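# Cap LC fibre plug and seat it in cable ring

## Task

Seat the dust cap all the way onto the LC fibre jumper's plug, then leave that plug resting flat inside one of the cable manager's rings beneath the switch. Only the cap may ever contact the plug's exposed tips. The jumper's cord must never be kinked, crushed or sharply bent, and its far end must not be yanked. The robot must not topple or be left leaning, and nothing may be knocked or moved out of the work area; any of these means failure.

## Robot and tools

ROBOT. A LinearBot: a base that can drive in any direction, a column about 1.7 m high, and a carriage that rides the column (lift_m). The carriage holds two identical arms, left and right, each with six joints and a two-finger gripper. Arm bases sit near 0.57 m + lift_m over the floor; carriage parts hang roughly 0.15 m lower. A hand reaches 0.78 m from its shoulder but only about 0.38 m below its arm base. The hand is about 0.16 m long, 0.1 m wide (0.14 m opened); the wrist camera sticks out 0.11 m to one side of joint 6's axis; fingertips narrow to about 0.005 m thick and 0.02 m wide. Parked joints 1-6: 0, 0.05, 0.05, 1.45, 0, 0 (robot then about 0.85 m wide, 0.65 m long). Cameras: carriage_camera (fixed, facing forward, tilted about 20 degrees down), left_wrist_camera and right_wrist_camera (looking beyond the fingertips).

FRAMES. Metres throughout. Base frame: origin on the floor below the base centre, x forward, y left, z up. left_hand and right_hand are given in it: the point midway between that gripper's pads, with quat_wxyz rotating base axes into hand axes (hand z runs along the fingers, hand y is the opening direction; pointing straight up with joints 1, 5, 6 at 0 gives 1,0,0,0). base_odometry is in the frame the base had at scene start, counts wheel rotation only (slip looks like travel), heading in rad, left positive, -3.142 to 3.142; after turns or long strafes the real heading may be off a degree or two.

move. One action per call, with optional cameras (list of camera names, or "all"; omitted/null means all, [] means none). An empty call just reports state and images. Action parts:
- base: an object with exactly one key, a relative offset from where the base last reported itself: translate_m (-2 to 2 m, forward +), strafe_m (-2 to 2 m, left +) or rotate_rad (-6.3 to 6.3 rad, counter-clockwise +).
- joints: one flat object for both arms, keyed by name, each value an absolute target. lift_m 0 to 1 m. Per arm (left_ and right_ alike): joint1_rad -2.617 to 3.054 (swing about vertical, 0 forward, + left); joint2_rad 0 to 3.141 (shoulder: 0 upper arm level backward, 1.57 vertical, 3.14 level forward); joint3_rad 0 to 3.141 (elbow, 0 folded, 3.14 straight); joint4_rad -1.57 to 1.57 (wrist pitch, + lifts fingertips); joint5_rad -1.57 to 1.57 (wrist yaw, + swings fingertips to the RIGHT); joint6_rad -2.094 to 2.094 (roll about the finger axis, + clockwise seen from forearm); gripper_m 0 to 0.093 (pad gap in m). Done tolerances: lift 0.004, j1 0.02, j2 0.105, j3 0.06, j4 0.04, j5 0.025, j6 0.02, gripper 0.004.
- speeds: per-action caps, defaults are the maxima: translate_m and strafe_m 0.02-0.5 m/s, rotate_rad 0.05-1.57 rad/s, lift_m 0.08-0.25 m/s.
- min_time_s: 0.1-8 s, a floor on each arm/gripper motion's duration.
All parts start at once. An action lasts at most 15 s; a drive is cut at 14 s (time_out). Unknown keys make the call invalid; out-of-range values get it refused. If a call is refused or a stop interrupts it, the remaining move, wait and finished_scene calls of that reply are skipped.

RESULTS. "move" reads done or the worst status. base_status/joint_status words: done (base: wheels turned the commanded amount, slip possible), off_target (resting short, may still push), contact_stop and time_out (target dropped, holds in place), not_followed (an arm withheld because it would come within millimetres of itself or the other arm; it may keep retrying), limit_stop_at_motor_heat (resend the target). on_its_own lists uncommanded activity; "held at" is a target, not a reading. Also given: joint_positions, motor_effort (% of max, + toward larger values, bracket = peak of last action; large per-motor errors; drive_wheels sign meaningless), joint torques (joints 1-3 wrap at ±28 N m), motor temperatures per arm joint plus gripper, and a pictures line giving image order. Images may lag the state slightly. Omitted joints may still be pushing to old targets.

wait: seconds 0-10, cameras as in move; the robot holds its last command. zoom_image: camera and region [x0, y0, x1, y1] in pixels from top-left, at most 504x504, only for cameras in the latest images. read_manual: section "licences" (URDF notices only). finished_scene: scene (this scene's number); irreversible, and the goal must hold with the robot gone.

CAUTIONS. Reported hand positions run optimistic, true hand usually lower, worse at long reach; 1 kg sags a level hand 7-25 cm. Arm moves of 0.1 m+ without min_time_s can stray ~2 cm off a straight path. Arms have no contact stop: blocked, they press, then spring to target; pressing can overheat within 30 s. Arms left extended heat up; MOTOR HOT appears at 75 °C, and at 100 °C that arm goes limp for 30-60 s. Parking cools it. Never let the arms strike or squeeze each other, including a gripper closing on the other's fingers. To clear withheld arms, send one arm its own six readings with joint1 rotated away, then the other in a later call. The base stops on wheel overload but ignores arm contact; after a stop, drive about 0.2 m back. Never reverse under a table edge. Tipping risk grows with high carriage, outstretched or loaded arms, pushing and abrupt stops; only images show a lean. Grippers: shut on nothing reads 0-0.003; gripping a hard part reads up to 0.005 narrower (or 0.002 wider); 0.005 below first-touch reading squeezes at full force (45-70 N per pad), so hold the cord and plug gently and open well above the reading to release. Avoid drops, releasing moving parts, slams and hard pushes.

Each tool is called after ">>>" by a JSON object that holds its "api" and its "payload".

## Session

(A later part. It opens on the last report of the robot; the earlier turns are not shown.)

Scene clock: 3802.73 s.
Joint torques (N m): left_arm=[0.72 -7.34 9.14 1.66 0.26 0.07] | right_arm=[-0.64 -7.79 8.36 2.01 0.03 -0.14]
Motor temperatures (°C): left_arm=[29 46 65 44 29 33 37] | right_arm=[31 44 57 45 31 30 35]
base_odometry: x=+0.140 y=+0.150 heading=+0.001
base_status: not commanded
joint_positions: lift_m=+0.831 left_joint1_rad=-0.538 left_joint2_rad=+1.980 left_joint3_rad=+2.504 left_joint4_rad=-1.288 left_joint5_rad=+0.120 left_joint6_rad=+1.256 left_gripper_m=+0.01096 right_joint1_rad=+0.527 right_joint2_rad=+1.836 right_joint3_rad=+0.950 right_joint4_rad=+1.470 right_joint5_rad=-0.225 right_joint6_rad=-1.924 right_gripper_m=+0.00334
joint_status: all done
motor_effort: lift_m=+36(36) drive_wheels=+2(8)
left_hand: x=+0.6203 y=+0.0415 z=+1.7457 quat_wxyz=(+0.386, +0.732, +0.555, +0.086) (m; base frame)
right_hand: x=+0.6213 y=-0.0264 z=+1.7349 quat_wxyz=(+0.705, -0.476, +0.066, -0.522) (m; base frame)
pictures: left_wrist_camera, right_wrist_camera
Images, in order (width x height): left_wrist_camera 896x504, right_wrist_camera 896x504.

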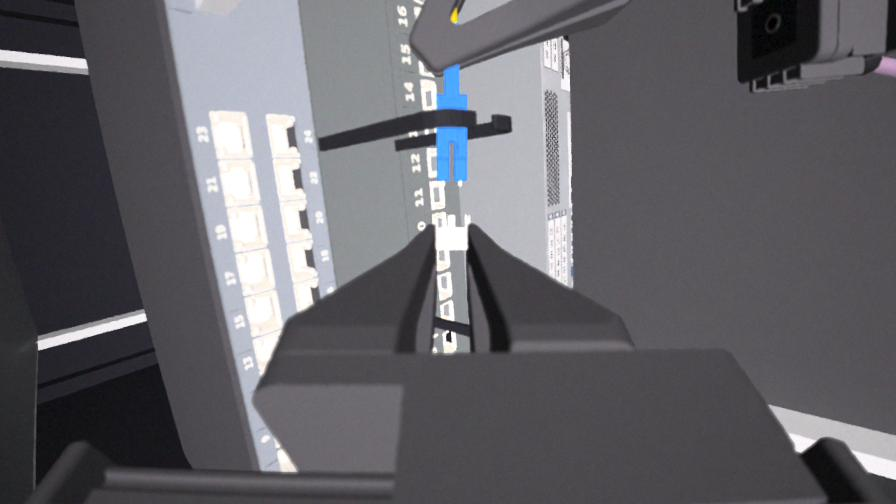

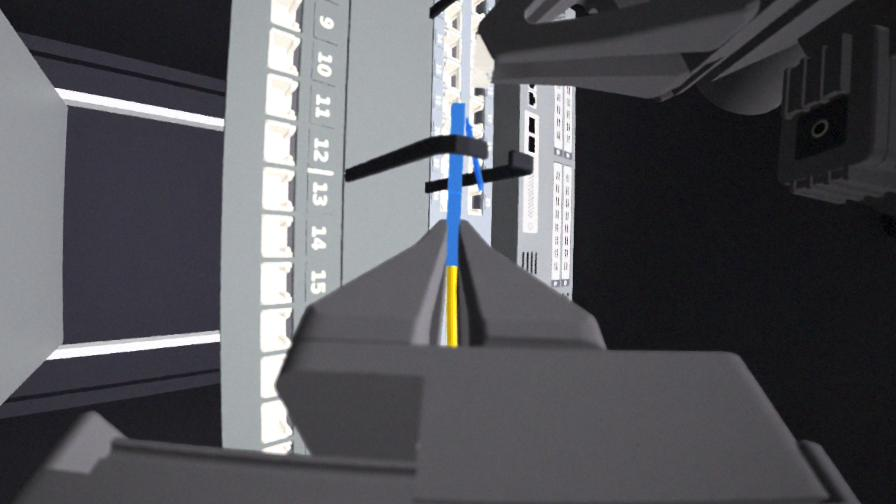

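>>> {"api": "move", "payload": {"joints": {"left_joint1_rad": -0.557, "left_joint2_rad": 2.014, "left_joint3_rad": 2.567, "left_joint4_rad": -1.3035, "left_joint5_rad": 0.100, "left_joint6_rad": 1.236}, "min_time_s": 2.0, "cameras": ["left_wrist_camera", "right_wrist_camera"]}}

>>> {"api": "zoom_image", "payload": {"camera": "left_wrist_camera", "region": [410, 150, 494, 250]}}

>>> {"api": "zoom_image", "payload": {"camera": "right_wrist_camera", "region": [440, 50, 520, 140]}}

Scene clock: 4009.30 s.
Joint torques (N m): left_arm=[-0.61 -7.46 9.06 1.63 0.02 -0.14] | right_arm=[-0.62 -7.77 8.38 2.01 0.03 -0.14]
Motor temperatures (°C): left_arm=[29 47 65 44 29 33 37] | right_arm=[31 44 57 45 31 30 35]
move: done
base_odometry: x=+0.140 y=+0.150 heading=+0.001
base_status: not commanded
joint_positions: lift_m=+0.831 left_joint1_rad=-0.549 left_joint2_rad=+1.998 left_joint3_rad=+2.535 left_joint4_rad=-1.296 left_joint5_rad=+0.114 left_joint6_rad=+1.247 left_gripper_m=+0.01096 right_joint1_rad=+0.527 right_joint2_rad=+1.836 right_joint3_rad=+0.950 right_joint4_rad=+1.470 right_joint5_rad=-0.225 right_joint6_rad=-1.924 right_gripper_m=+0.00344
joint_status: all done
motor_effort: lift_m=+36(36) drive_wheels=+3(5)
left_hand: x=+0.6204 y=+0.0364 z=+1.7469 quat_wxyz=(+0.388, +0.731, +0.554, +0.086) (m; base frame)
right_hand: x=+0.6213 y=-0.0264 z=+1.7349 quat_wxyz=(+0.705, -0.476, +0.066, -0.522) (m; base frame)
pictures: left_wrist_camera, right_wrist_camera
Images, in order (width x height): left_wrist_camera 896x504, right_wrist_camera 896x504.

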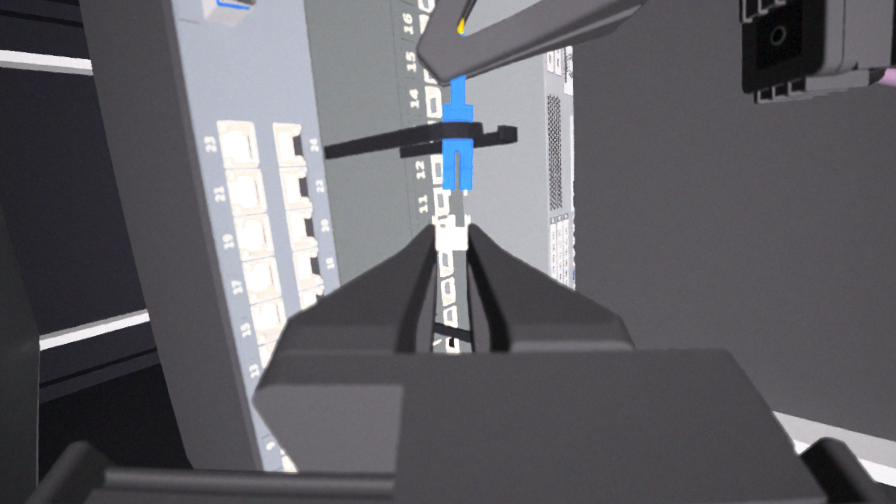

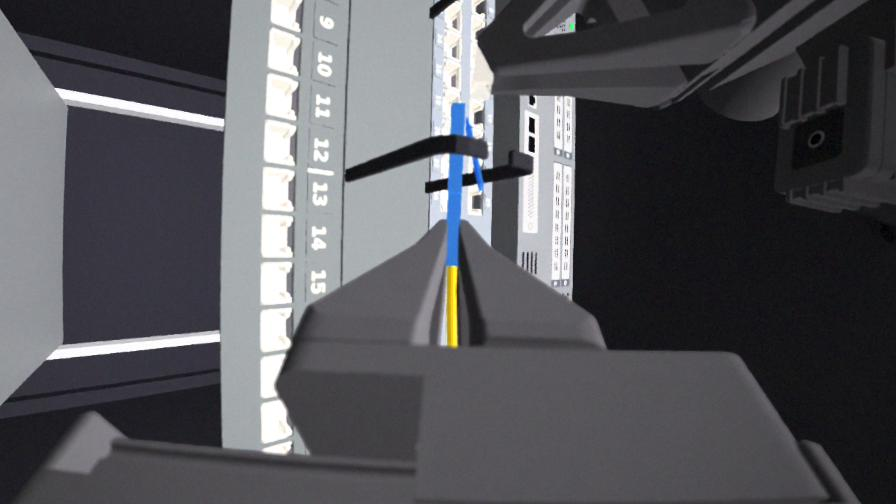

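Scaled by 5.040 from the camera's 896x504 image, which has a finer 1280x720 frame.

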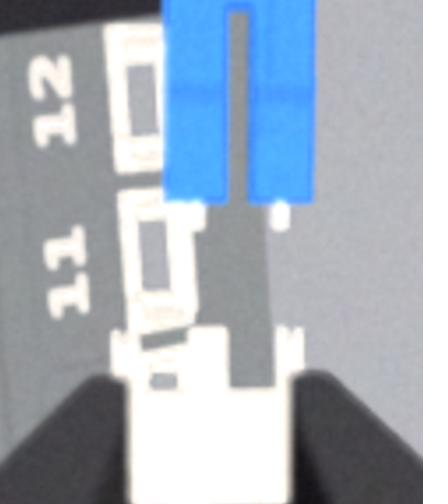

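Scaled by 5.600 from the camera's 896x504 image, which has a finer 1280x720 frame.

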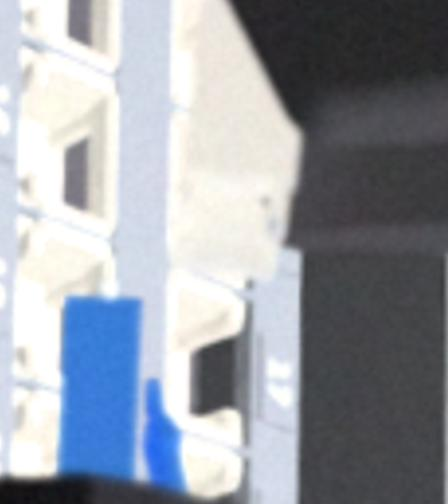

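>>> {"api": "move", "payload": {"joints": {"right_joint1_rad": 0.515, "right_joint2_rad": 1.880, "right_joint3_rad": 0.991, "right_joint4_rad": 1.526, "right_joint5_rad": -0.2535, "right_joint6_rad": -1.845}, "min_time_s": 2.5, "cameras": ["left_wrist_camera", "right_wrist_camera"]}}

>>> {"api": "zoom_image", "payload": {"camera": "left_wrist_camera", "region": [410, 150, 494, 250]}}

>>> {"api": "zoom_image", "payload": {"camera": "right_wrist_camera", "region": [440, 50, 520, 140]}}

Scene clock: 4158.13 s.
Joint torques (N m): left_arm=[-0.62 -7.43 9.09 1.66 0.04 -0.13] | right_arm=[-0.87 -7.94 8.44 1.96 0.09 0.1]
Motor temperatures (°C): left_arm=[29 48 60 42 29 33 37] | right_arm=[31 44 57 45 31 30 35]
move: done
base_odometry: x=+0.140 y=+0.150 heading=+0.001
base_status: not commanded
joint_positions: lift_m=+0.831 left_joint1_rad=-0.549 left_joint2_rad=+1.998 left_joint3_rad=+2.535 left_joint4_rad=-1.299 left_joint5_rad=+0.112 left_joint6_rad=+1.247 left_gripper_m=+0.01096 right_joint1_rad=+0.523 right_joint2_rad=+1.863 right_joint3_rad=+0.967 right_joint4_rad=+1.522 right_joint5_rad=-0.247 right_joint6_rad=-1.855 right_gripper_m=+0.00333
joint_status: all done
motor_effort: lift_m=+36(36) drive_wheels=+3(7)
left_hand: x=+0.6202 y=+0.0368 z=+1.7465 quat_wxyz=(+0.387, +0.731, +0.555, +0.086) (m; base frame)
right_hand: x=+0.6195 y=-0.0252 z=+1.7385 quat_wxyz=(+0.730, -0.460, +0.066, -0.502) (m; base frame)
pictures: left_wrist_camera, right_wrist_camera
Images, in order (width x height): left_wrist_camera 896x504, right_wrist_camera 896x504.

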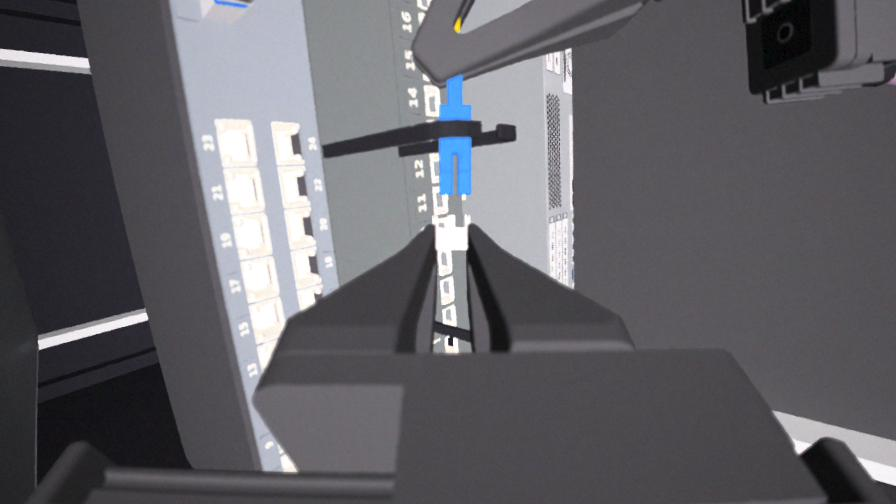

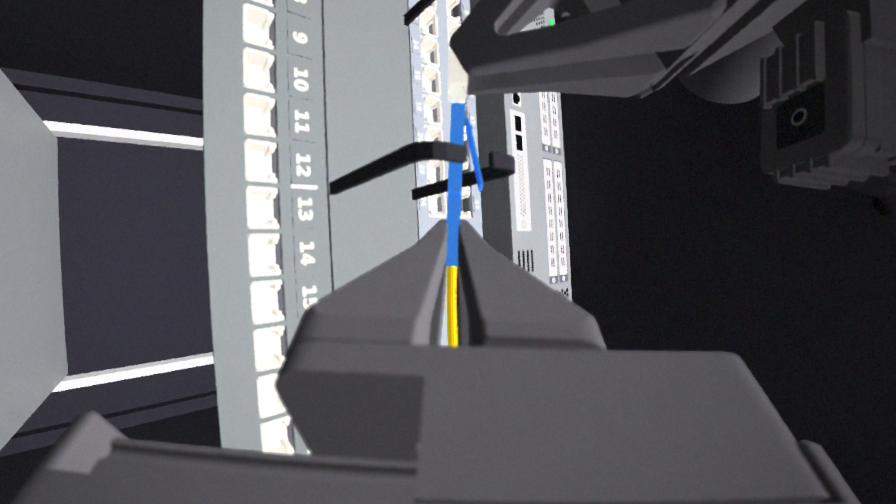

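Scaled by 5.040 from the camera's 896x504 image, which has a finer 1280x720 frame.

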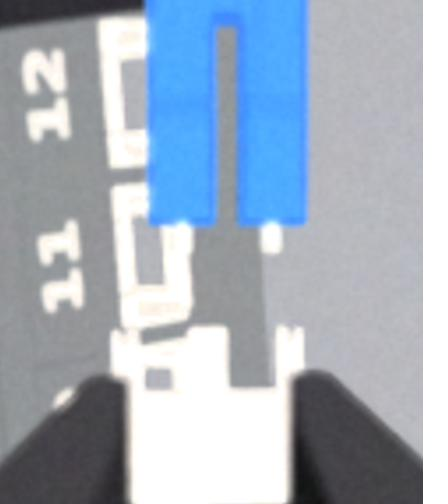

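Scaled by 5.600 from the camera's 896x504 image, which has a finer 1280x720 frame.

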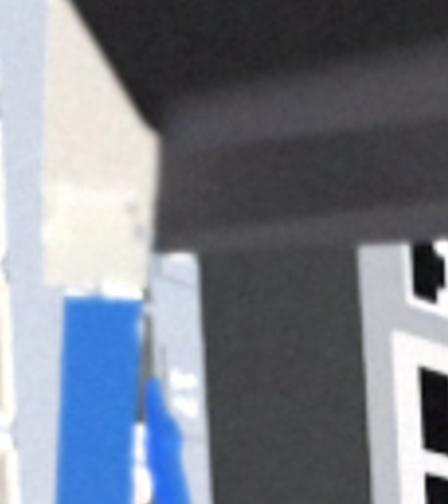

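>>> {"api": "zoom_image", "payload": {"camera": "right_wrist_camera", "region": [440, 70, 480, 115]}}

>>> {"api": "zoom_image", "payload": {"camera": "left_wrist_camera", "region": [425, 180, 481, 240]}}

Scaled by 11.200 from the camera's 896x504 image, which has a finer 1280x720 frame.

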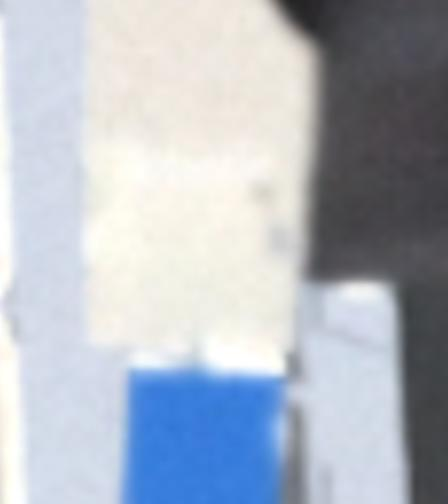

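Scaled by 8.400 from the camera's 896x504 image, which has a finer 1280x720 frame.

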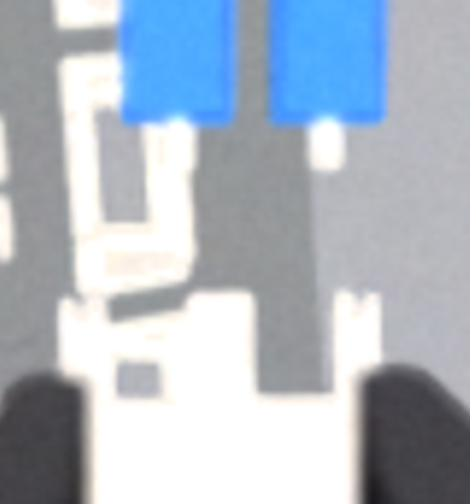

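>>> {"api": "zoom_image", "payload": {"camera": "right_wrist_camera", "region": [436, 40, 476, 80]}}

>>> {"api": "zoom_image", "payload": {"camera": "right_wrist_camera", "region": [440, 84, 476, 112]}}

Scaled by 12.600 from the camera's 896x504 image, which has a finer 1280x720 frame.

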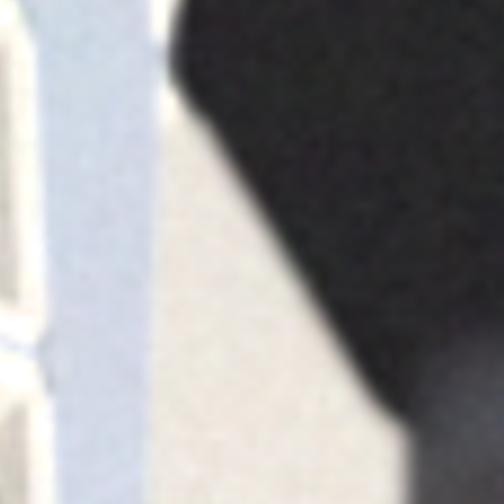

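Scaled by 14.000 from the camera's 896x504 image, which has a finer 1280x720 frame.

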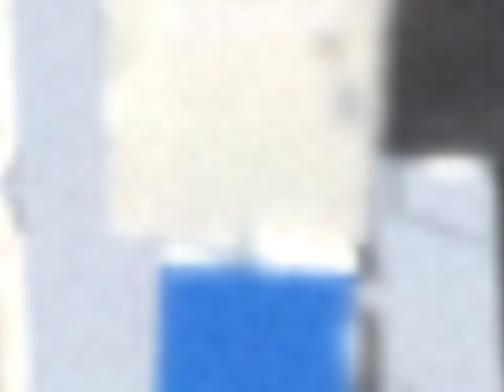

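>>> {"api": "move", "payload": {"joints": {"left_joint1_rad": -0.5595, "left_joint2_rad": 1.960, "left_joint3_rad": 2.463, "left_joint4_rad": -1.263, "left_joint5_rad": 0.100, "left_joint6_rad": 1.236}, "min_time_s": 2.0, "cameras": []}}

>>> {"api": "move", "payload": {"joints": {"left_joint1_rad": -0.565, "left_joint2_rad": 2.008, "left_joint3_rad": 2.550, "left_joint4_rad": -1.292, "left_joint5_rad": 0.094, "left_joint6_rad": 1.230}, "min_time_s": 2.5, "cameras": ["left_wrist_camera", "right_wrist_camera"]}}

>>> {"api": "zoom_image", "payload": {"camera": "left_wrist_camera", "region": [425, 180, 481, 240]}}

>>> {"api": "zoom_image", "payload": {"camera": "right_wrist_camera", "region": [440, 70, 480, 115]}}

Scene clock: 4291.43 s.
Joint torques (N m): left_arm=[-0.58 -12 5.15 1.82 0.04 -0.13] | right_arm=[-0.85 -7.95 8.39 1.95 0.09 0.07]
Motor temperatures (°C): left_arm=[29 49 60 42 29 33 37] | right_arm=[31 43 56 43 31 30 35]
move: done
base_odometry: x=+0.140 y=+0.150 heading=+0.001
base_status: not commanded
joint_positions: lift_m=+0.831 left_joint1_rad=-0.552 left_joint2_rad=+1.998 left_joint3_rad=+2.478 left_joint4_rad=-1.278 left_joint5_rad=+0.112 left_joint6_rad=+1.247 left_gripper_m=+0.01096 right_joint1_rad=+0.523 right_joint2_rad=+1.863 right_joint3_rad=+0.967 right_joint4_rad=+1.523 right_joint5_rad=-0.248 right_joint6_rad=-1.854 right_gripper_m=+0.00350
joint_status: all done
motor_effort: lift_m=+36(36) drive_wheels=+3(5)
left_hand: x=+0.6224 y=+0.0338 z=+1.7296 quat_wxyz=(+0.371, +0.737, +0.559, +0.079) (m; base frame)
right_hand: x=+0.6193 y=-0.0250 z=+1.7385 quat_wxyz=(+0.730, -0.460, +0.066, -0.501) (m; base frame)
pictures: none
No camera images: "cameras" was empty.

Scene clock: 4294.23 s.
Joint torques (N m): left_arm=[-0.72 -7.98 9.18 1.64 0.03 -0.14] | right_arm=[-0.85 -7.94 8.38 1.95 0.09 0.07]
Motor temperatures (°C): left_arm=[29 49 60 42 29 33 37] | right_arm=[31 43 56 43 31 30 35]
move: done
base_odometry: x=+0.140 y=+0.150 heading=+0.001
base_status: not commanded
joint_positions: lift_m=+0.831 left_joint1_rad=-0.556 left_joint2_rad=+1.998 left_joint3_rad=+2.518 left_joint4_rad=-1.285 left_joint5_rad=+0.107 left_joint6_rad=+1.241 left_gripper_m=+0.01096 right_joint1_rad=+0.523 right_joint2_rad=+1.863 right_joint3_rad=+0.967 right_joint4_rad=+1.523 right_joint5_rad=-0.248 right_joint6_rad=-1.853 right_gripper_m=+0.00334
joint_status: all done
motor_effort: lift_m=+36(36) drive_wheels=+6(6)
left_hand: x=+0.6210 y=+0.0334 z=+1.7427 quat_wxyz=(+0.385, +0.732, +0.556, +0.085) (m; base frame)
right_hand: x=+0.6193 y=-0.0250 z=+1.7385 quat_wxyz=(+0.730, -0.460, +0.066, -0.501) (m; base frame)
pictures: left_wrist_camera, right_wrist_camera
Images, in order (width x height): left_wrist_camera 896x504, right_wrist_camera 896x504.

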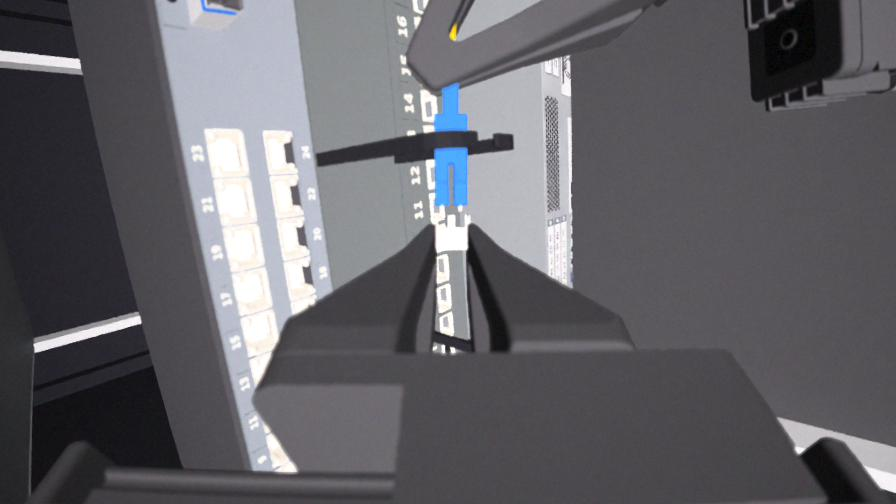

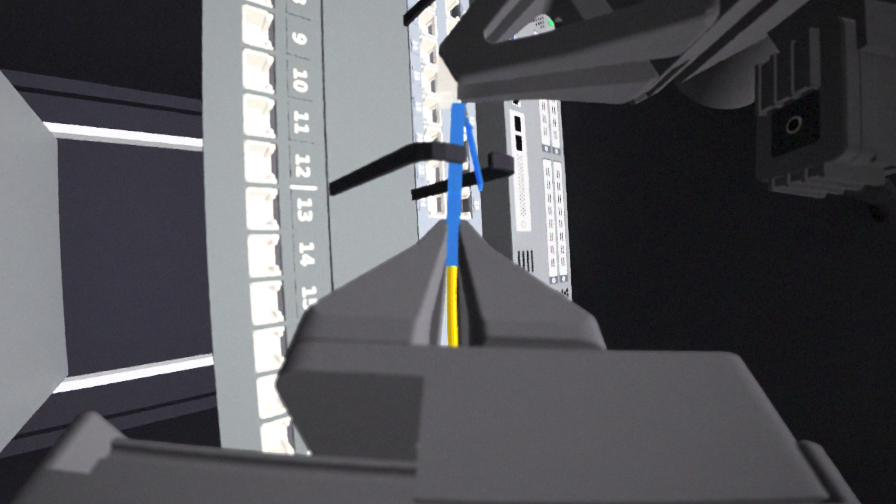

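Scaled by 8.400 from the camera's 896x504 image, which has a finer 1280x720 frame.

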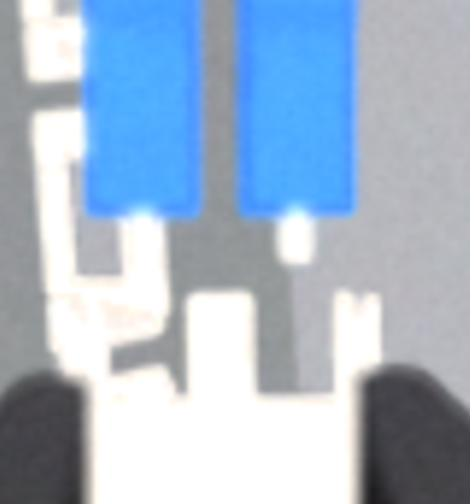

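Scaled by 11.200 from the camera's 896x504 image, which has a finer 1280x720 frame.

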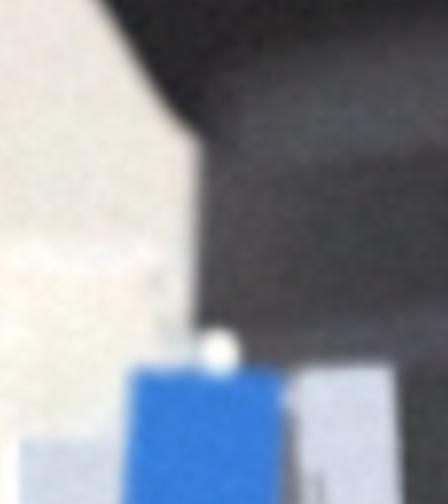

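>>> {"api": "move", "payload": {"joints": {"right_joint1_rad": 0.513, "right_joint2_rad": 1.8925, "right_joint3_rad": 0.9965, "right_joint4_rad": 1.5335, "right_joint5_rad": -0.256, "right_joint6_rad": -1.8435}, "min_time_s": 2.0, "cameras": ["left_wrist_camera", "right_wrist_camera"]}}

>>> {"api": "zoom_image", "payload": {"camera": "left_wrist_camera", "region": [425, 180, 481, 240]}}

>>> {"api": "zoom_image", "payload": {"camera": "right_wrist_camera", "region": [430, 65, 480, 115]}}

Scene clock: 4346.80 s.
Joint torques (N m): left_arm=[-0.69 -7.98 9.2 1.65 0.03 -0.14] | right_arm=[-1.03 -7.82 8.36 1.83 0.11 0.08]
Motor temperatures (°C): left_arm=[29 50 60 44 29 33 37] | right_arm=[31 44 56 43 31 30 35]
move: done
base_odometry: x=+0.140 y=+0.150 heading=+0.001
base_status: not commanded
joint_positions: lift_m=+0.831 left_joint1_rad=-0.556 left_joint2_rad=+1.998 left_joint3_rad=+2.518 left_joint4_rad=-1.287 left_joint5_rad=+0.106 left_joint6_rad=+1.241 left_gripper_m=+0.01096 right_joint1_rad=+0.523 right_joint2_rad=+1.873 right_joint3_rad=+0.973 right_joint4_rad=+1.538 right_joint5_rad=-0.252 right_joint6_rad=-1.853 right_gripper_m=+0.00343
joint_status: all done
motor_effort: lift_m=+36(36) drive_wheels=+1(8)
left_hand: x=+0.6208 y=+0.0337 z=+1.7423 quat_wxyz=(+0.384, +0.732, +0.556, +0.085) (m; base frame)
right_hand: x=+0.6194 y=-0.0246 z=+1.7390 quat_wxyz=(+0.732, -0.456, +0.062, -0.502) (m; base frame)
pictures: left_wrist_camera, right_wrist_camera
Images, in order (width x height): left_wrist_camera 896x504, right_wrist_camera 896x504.

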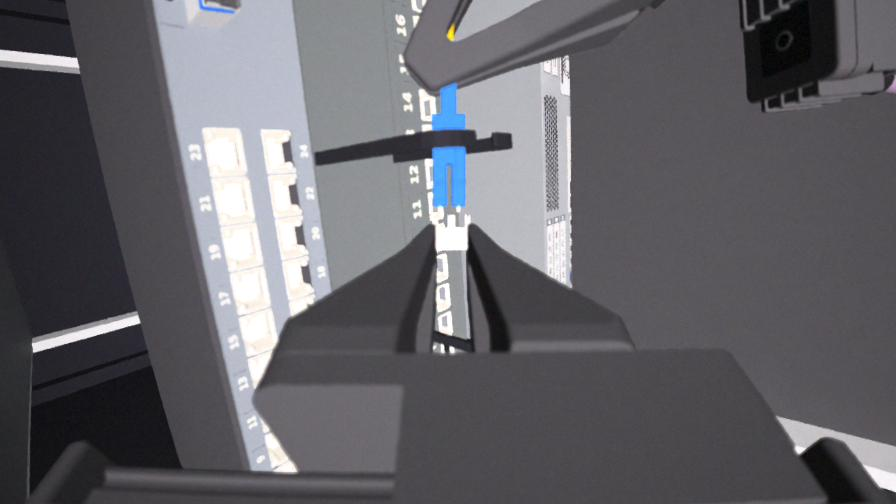

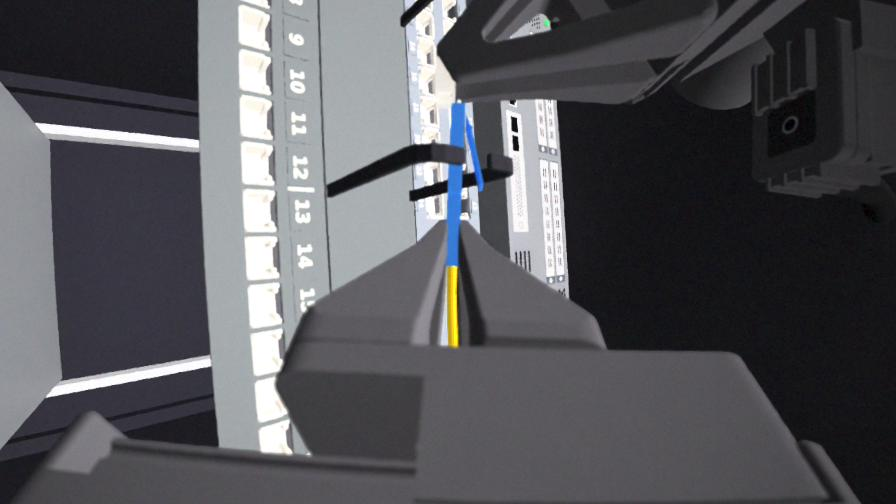

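Scaled by 8.400 from the camera's 896x504 image, which has a finer 1280x720 frame.

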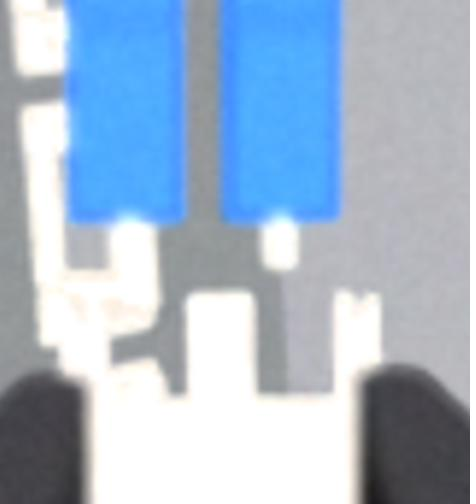

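Scaled by 10.080 from the camera's 896x504 image, which has a finer 1280x720 frame.

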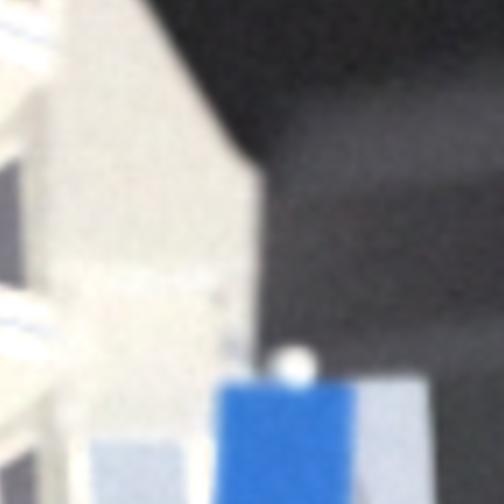

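>>> {"api": "move", "payload": {"joints": {"right_joint1_rad": 0.511, "right_joint2_rad": 1.9075, "right_joint3_rad": 1.001, "right_joint4_rad": 1.541, "right_joint5_rad": -0.260, "right_joint6_rad": -1.8435}, "min_time_s": 2.0, "cameras": ["left_wrist_camera", "right_wrist_camera"]}}

>>> {"api": "zoom_image", "payload": {"camera": "left_wrist_camera", "region": [425, 180, 481, 240]}}

>>> {"api": "zoom_image", "payload": {"camera": "right_wrist_camera", "region": [430, 65, 480, 115]}}

Scene clock: 4390.63 s.
Joint torques (N m): left_arm=[-0.7 -7.99 9.17 1.66 0.03 -0.13] | right_arm=[-1.03 -7.77 8.2 1.67 0.13 0.09]
Motor temperatures (°C): left_arm=[29 50 60 44 29 33 37] | right_arm=[31 43 55 43 31 30 35]
move: done
base_odometry: x=+0.140 y=+0.150 heading=+0.001
base_status: not commanded
joint_positions: lift_m=+0.831 left_joint1_rad=-0.556 left_joint2_rad=+1.998 left_joint3_rad=+2.518 left_joint4_rad=-1.287 left_joint5_rad=+0.106 left_joint6_rad=+1.241 left_gripper_m=+0.01096 right_joint1_rad=+0.521 right_joint2_rad=+1.886 right_joint3_rad=+0.978 right_joint4_rad=+1.557 right_joint5_rad=-0.259 right_joint6_rad=-1.853 right_gripper_m=+0.00349
joint_status: all done
motor_effort: lift_m=+36(36) drive_wheels=+2(6)
left_hand: x=+0.6208 y=+0.0337 z=+1.7423 quat_wxyz=(+0.384, +0.732, +0.556, +0.085) (m; base frame)
right_hand: x=+0.6193 y=-0.0240 z=+1.7384 quat_wxyz=(+0.734, -0.452, +0.058, -0.503) (m; base frame)
pictures: left_wrist_camera, right_wrist_camera
Images, in order (width x height): left_wrist_camera 896x504, right_wrist_camera 896x504.

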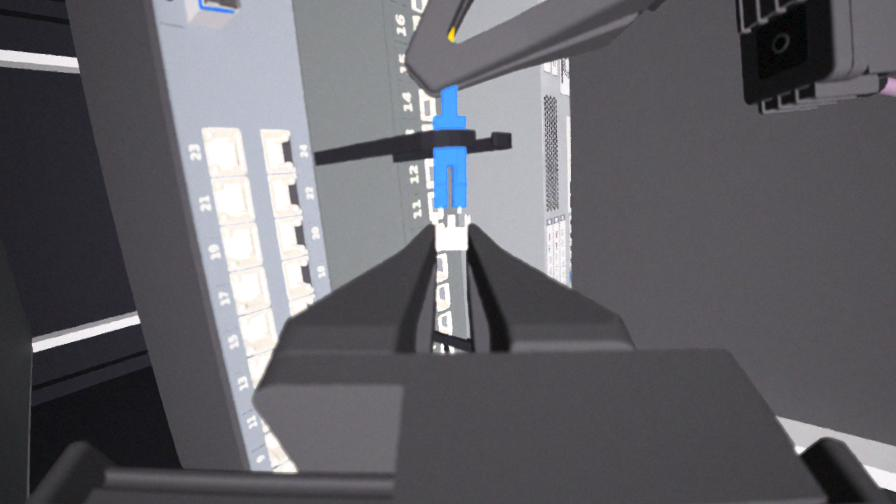

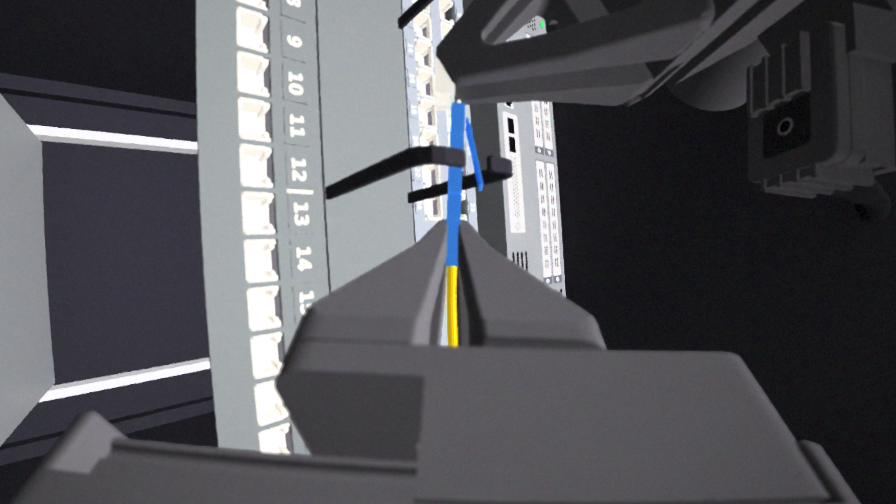

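Scaled by 8.400 from the camera's 896x504 image, which has a finer 1280x720 frame.

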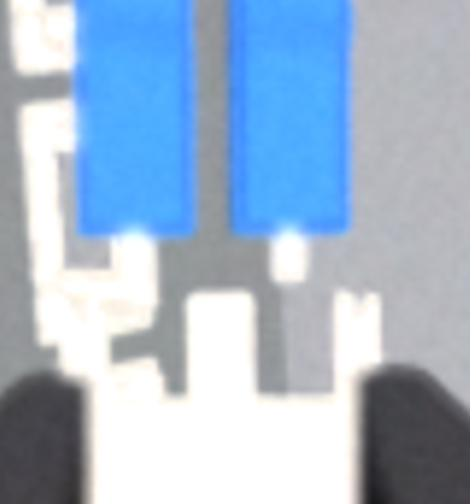

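Scaled by 10.080 from the camera's 896x504 image, which has a finer 1280x720 frame.

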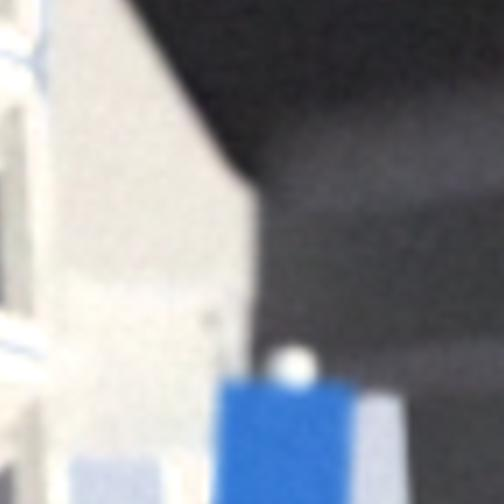

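>>> {"api": "move", "payload": {"joints": {"right_joint1_rad": 0.511, "right_joint2_rad": 1.9075, "right_joint3_rad": 1.001, "right_joint4_rad": 1.525, "right_joint5_rad": -0.260, "right_joint6_rad": -1.8435}, "min_time_s": 2.0, "cameras": ["left_wrist_camera", "right_wrist_camera"]}}

>>> {"api": "zoom_image", "payload": {"camera": "left_wrist_camera", "region": [425, 180, 481, 240]}}

>>> {"api": "zoom_image", "payload": {"camera": "right_wrist_camera", "region": [430, 65, 480, 115]}}

Scene clock: 4530.90 s.
Joint torques (N m): left_arm=[-0.7 -7.95 9.17 1.66 0.03 -0.13] | right_arm=[-1.07 -7.71 8.25 1.48 0.14 0.08]
Motor temperatures (°C): left_arm=[29 50 60 44 29 33 37] | right_arm=[31 44 56 43 31 30 35]
move: done
base_odometry: x=+0.140 y=+0.150 heading=+0.001
base_status: not commanded
joint_positions: lift_m=+0.831 left_joint1_rad=-0.556 left_joint2_rad=+1.998 left_joint3_rad=+2.518 left_joint4_rad=-1.287 left_joint5_rad=+0.106 left_joint6_rad=+1.241 left_gripper_m=+0.01096 right_joint1_rad=+0.521 right_joint2_rad=+1.886 right_joint3_rad=+0.978 right_joint4_rad=+1.556 right_joint5_rad=-0.260 right_joint6_rad=-1.853 right_gripper_m=+0.00337
joint_status: all done
motor_effort: lift_m=+36(36) drive_wheels=+1(7)
left_hand: x=+0.6208 y=+0.0338 z=+1.7423 quat_wxyz=(+0.384, +0.732, +0.557, +0.085) (m; base frame)
right_hand: x=+0.6194 y=-0.0239 z=+1.7382 quat_wxyz=(+0.734, -0.453, +0.058, -0.503) (m; base frame)
pictures: left_wrist_camera, right_wrist_camera
Images, in order (width x height): left_wrist_camera 896x504, right_wrist_camera 896x504.

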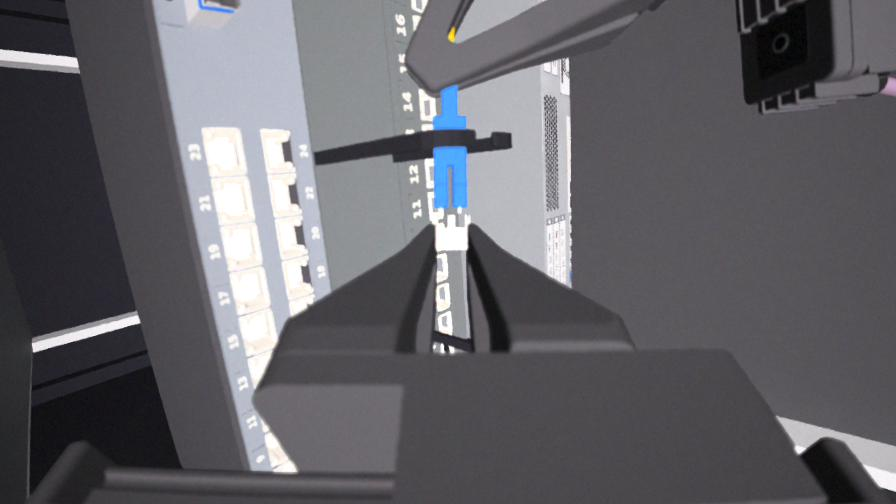

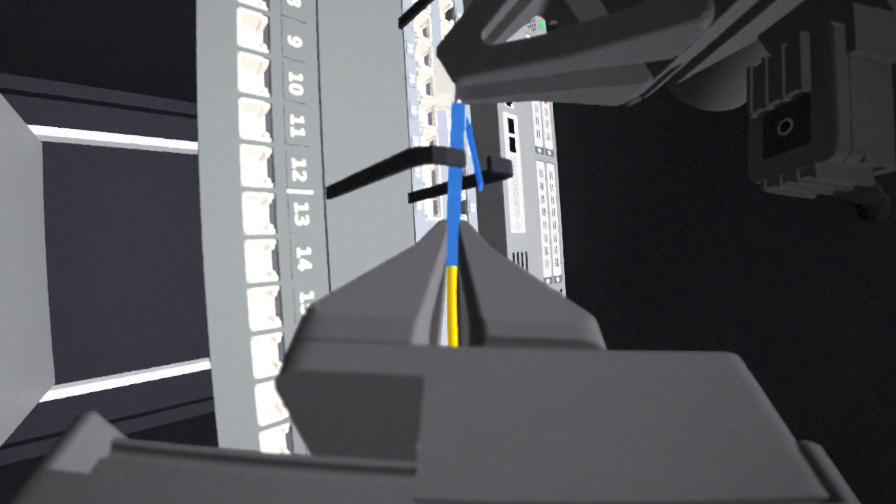

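Scaled by 8.400 from the camera's 896x504 image, which has a finer 1280x720 frame.

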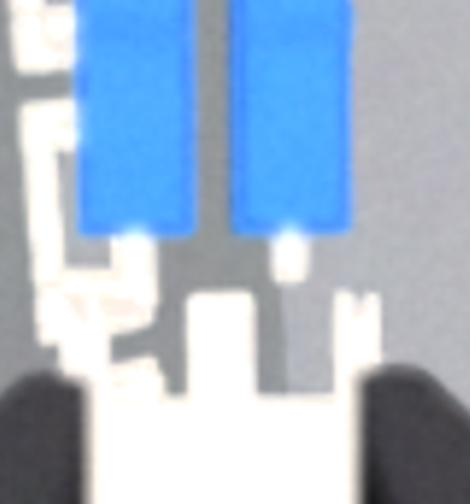

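Scaled by 10.080 from the camera's 896x504 image, which has a finer 1280x720 frame.

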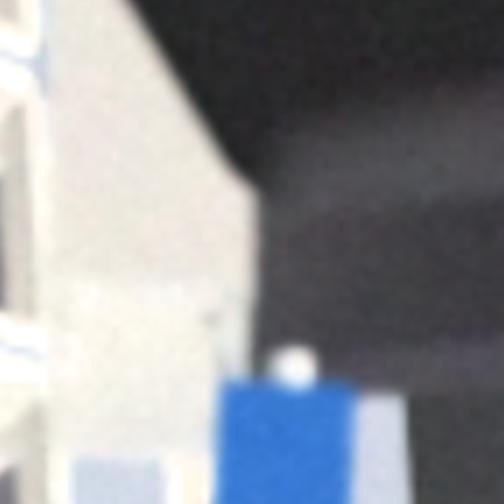

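>>> {"api": "move", "payload": {"cameras": ["left_wrist_camera", "right_wrist_camera"]}}

Scene clock: 4565.77 s.
Joint torques (N m): left_arm=[-0.69 -7.94 9.16 1.66 0.04 -0.13] | right_arm=[-1.09 -7.68 8.23 1.5 0.14 0.08]
Motor temperatures (°C): left_arm=[29 51 60 44 29 33 37] | right_arm=[31 44 56 42 31 30 35]
base_odometry: x=+0.140 y=+0.150 heading=+0.001
base_status: not commanded
joint_positions: lift_m=+0.831 left_joint1_rad=-0.556 left_joint2_rad=+1.998 left_joint3_rad=+2.518 left_joint4_rad=-1.287 left_joint5_rad=+0.106 left_joint6_rad=+1.241 left_gripper_m=+0.01096 right_joint1_rad=+0.521 right_joint2_rad=+1.886 right_joint3_rad=+0.978 right_joint4_rad=+1.556 right_joint5_rad=-0.260 right_joint6_rad=-1.853 right_gripper_m=+0.00344
joint_status: all done
motor_effort: lift_m=+36(36) drive_wheels=+2(7)
left_hand: x=+0.6208 y=+0.0338 z=+1.7423 quat_wxyz=(+0.384, +0.732, +0.557, +0.085) (m; base frame)
right_hand: x=+0.6194 y=-0.0239 z=+1.7381 quat_wxyz=(+0.734, -0.453, +0.058, -0.503) (m; base frame)
pictures: left_wrist_camera, right_wrist_camera
Images, in order (width x height): left_wrist_camera 896x504, right_wrist_camera 896x504.

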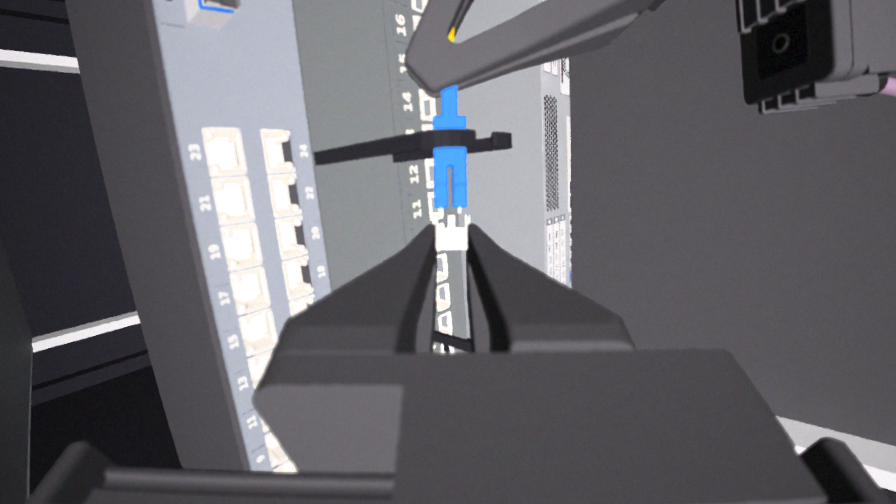

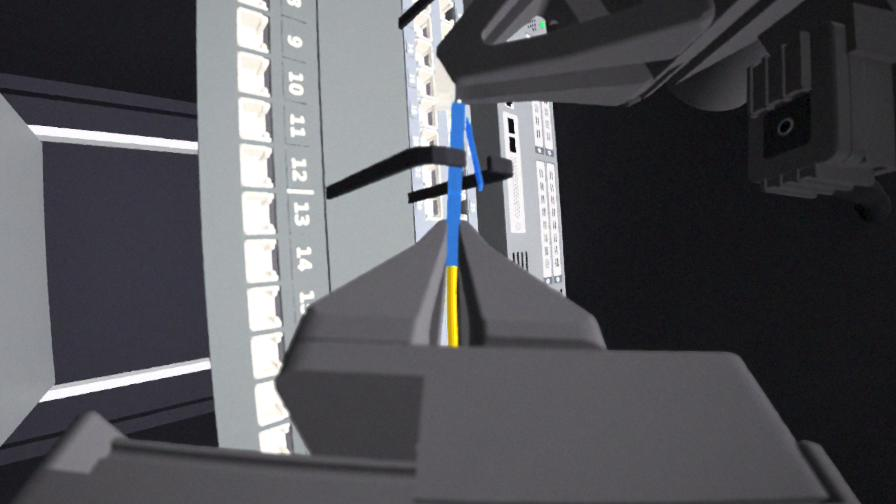

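>>> {"api": "zoom_image", "payload": {"camera": "left_wrist_camera", "region": [420, 180, 484, 260]}}

>>> {"api": "zoom_image", "payload": {"camera": "right_wrist_camera", "region": [426, 60, 506, 124]}}

Scaled by 6.300 from the camera's 896x504 image, which has a finer 1280x720 frame.

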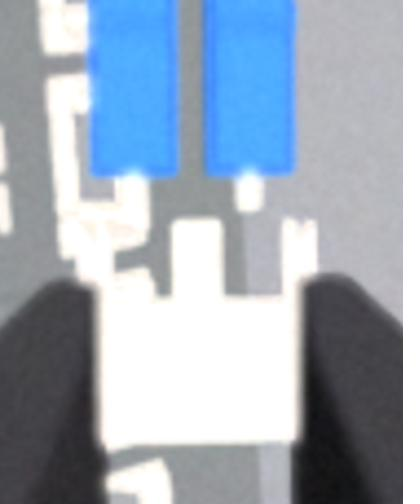

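Scaled by 6.300 from the camera's 896x504 image, which has a finer 1280x720 frame.

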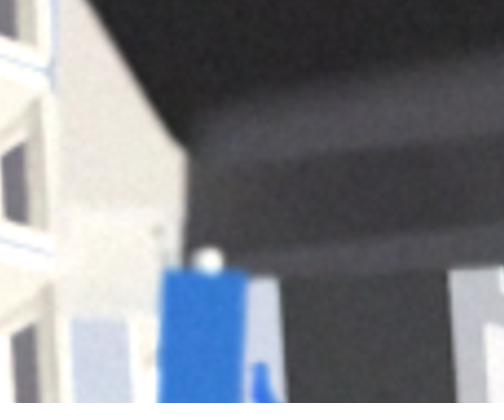

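>>> {"api": "move", "payload": {"joints": {"right_joint4_rad": 1.511}, "min_time_s": 1.5, "cameras": ["left_wrist_camera", "right_wrist_camera"]}}

>>> {"api": "zoom_image", "payload": {"camera": "left_wrist_camera", "region": [420, 180, 484, 260]}}

>>> {"api": "zoom_image", "payload": {"camera": "right_wrist_camera", "region": [426, 60, 506, 124]}}

Scene clock: 4615.10 s.
Joint torques (N m): left_arm=[-0.7 -7.97 9.2 1.65 0.04 -0.13] | right_arm=[-1.1 -7.68 8.16 1.36 0.13 0.08]
Motor temperatures (°C): left_arm=[29 51 60 44 29 33 37] | right_arm=[31 44 56 41 31 30 35]
move: off_target
base_odometry: x=+0.140 y=+0.150 heading=+0.001
base_status: not commanded
joint_positions: lift_m=+0.831 left_joint1_rad=-0.556 left_joint2_rad=+1.998 left_joint3_rad=+2.518 left_joint4_rad=-1.287 left_joint5_rad=+0.106 left_joint6_rad=+1.241 left_gripper_m=+0.01096 right_joint1_rad=+0.521 right_joint2_rad=+1.886 right_joint3_rad=+0.979 right_joint4_rad=+1.554 right_joint5_rad=-0.260 right_joint6_rad=-1.853 right_gripper_m=+0.00355
joint_status: right_joint4_rad off_target (ended at +1.554, target +1.511)
motor_effort: lift_m=+36(36) drive_wheels=+2(7)
left_hand: x=+0.6208 y=+0.0338 z=+1.7423 quat_wxyz=(+0.384, +0.732, +0.557, +0.085) (m; base frame)
right_hand: x=+0.6196 y=-0.0237 z=+1.7382 quat_wxyz=(+0.734, -0.453, +0.058, -0.503) (m; base frame)
pictures: left_wrist_camera, right_wrist_camera
Images, in order (width x height): left_wrist_camera 896x504, right_wrist_camera 896x504.

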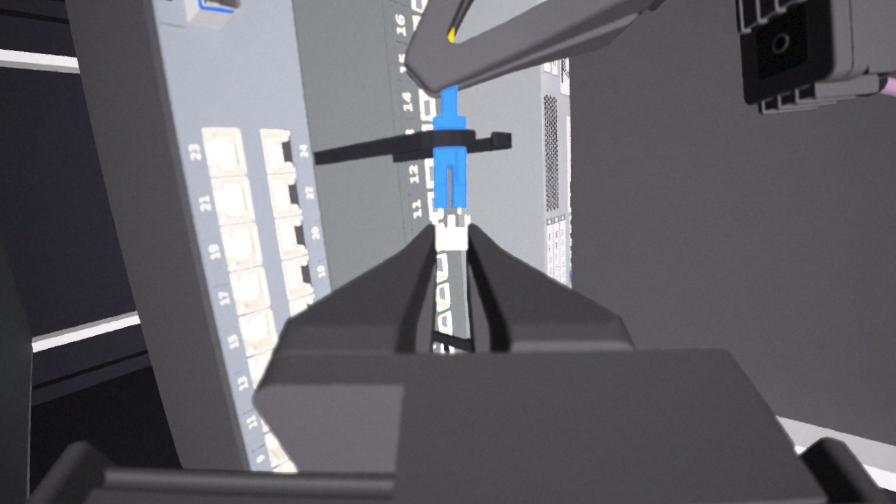

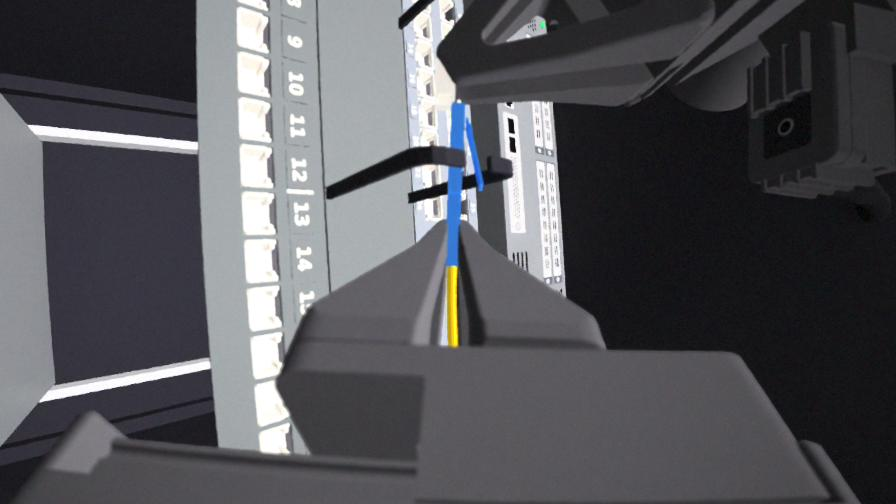

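Scaled by 6.300 from the camera's 896x504 image, which has a finer 1280x720 frame.

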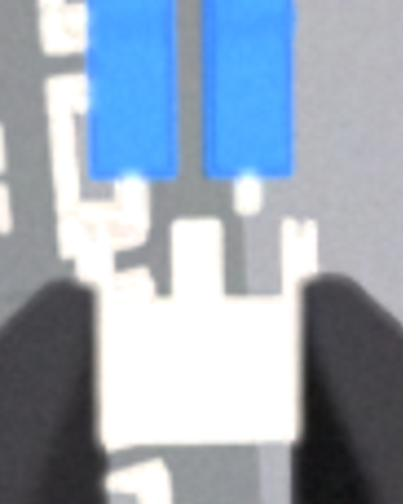

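Scaled by 6.300 from the camera's 896x504 image, which has a finer 1280x720 frame.

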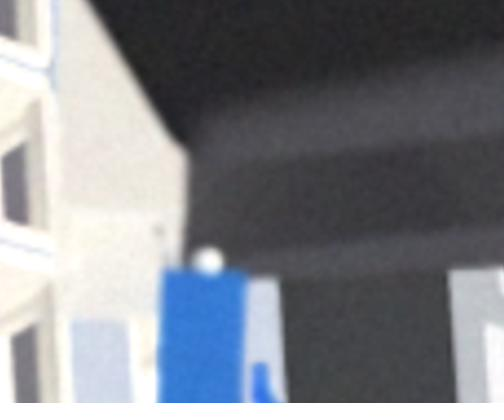

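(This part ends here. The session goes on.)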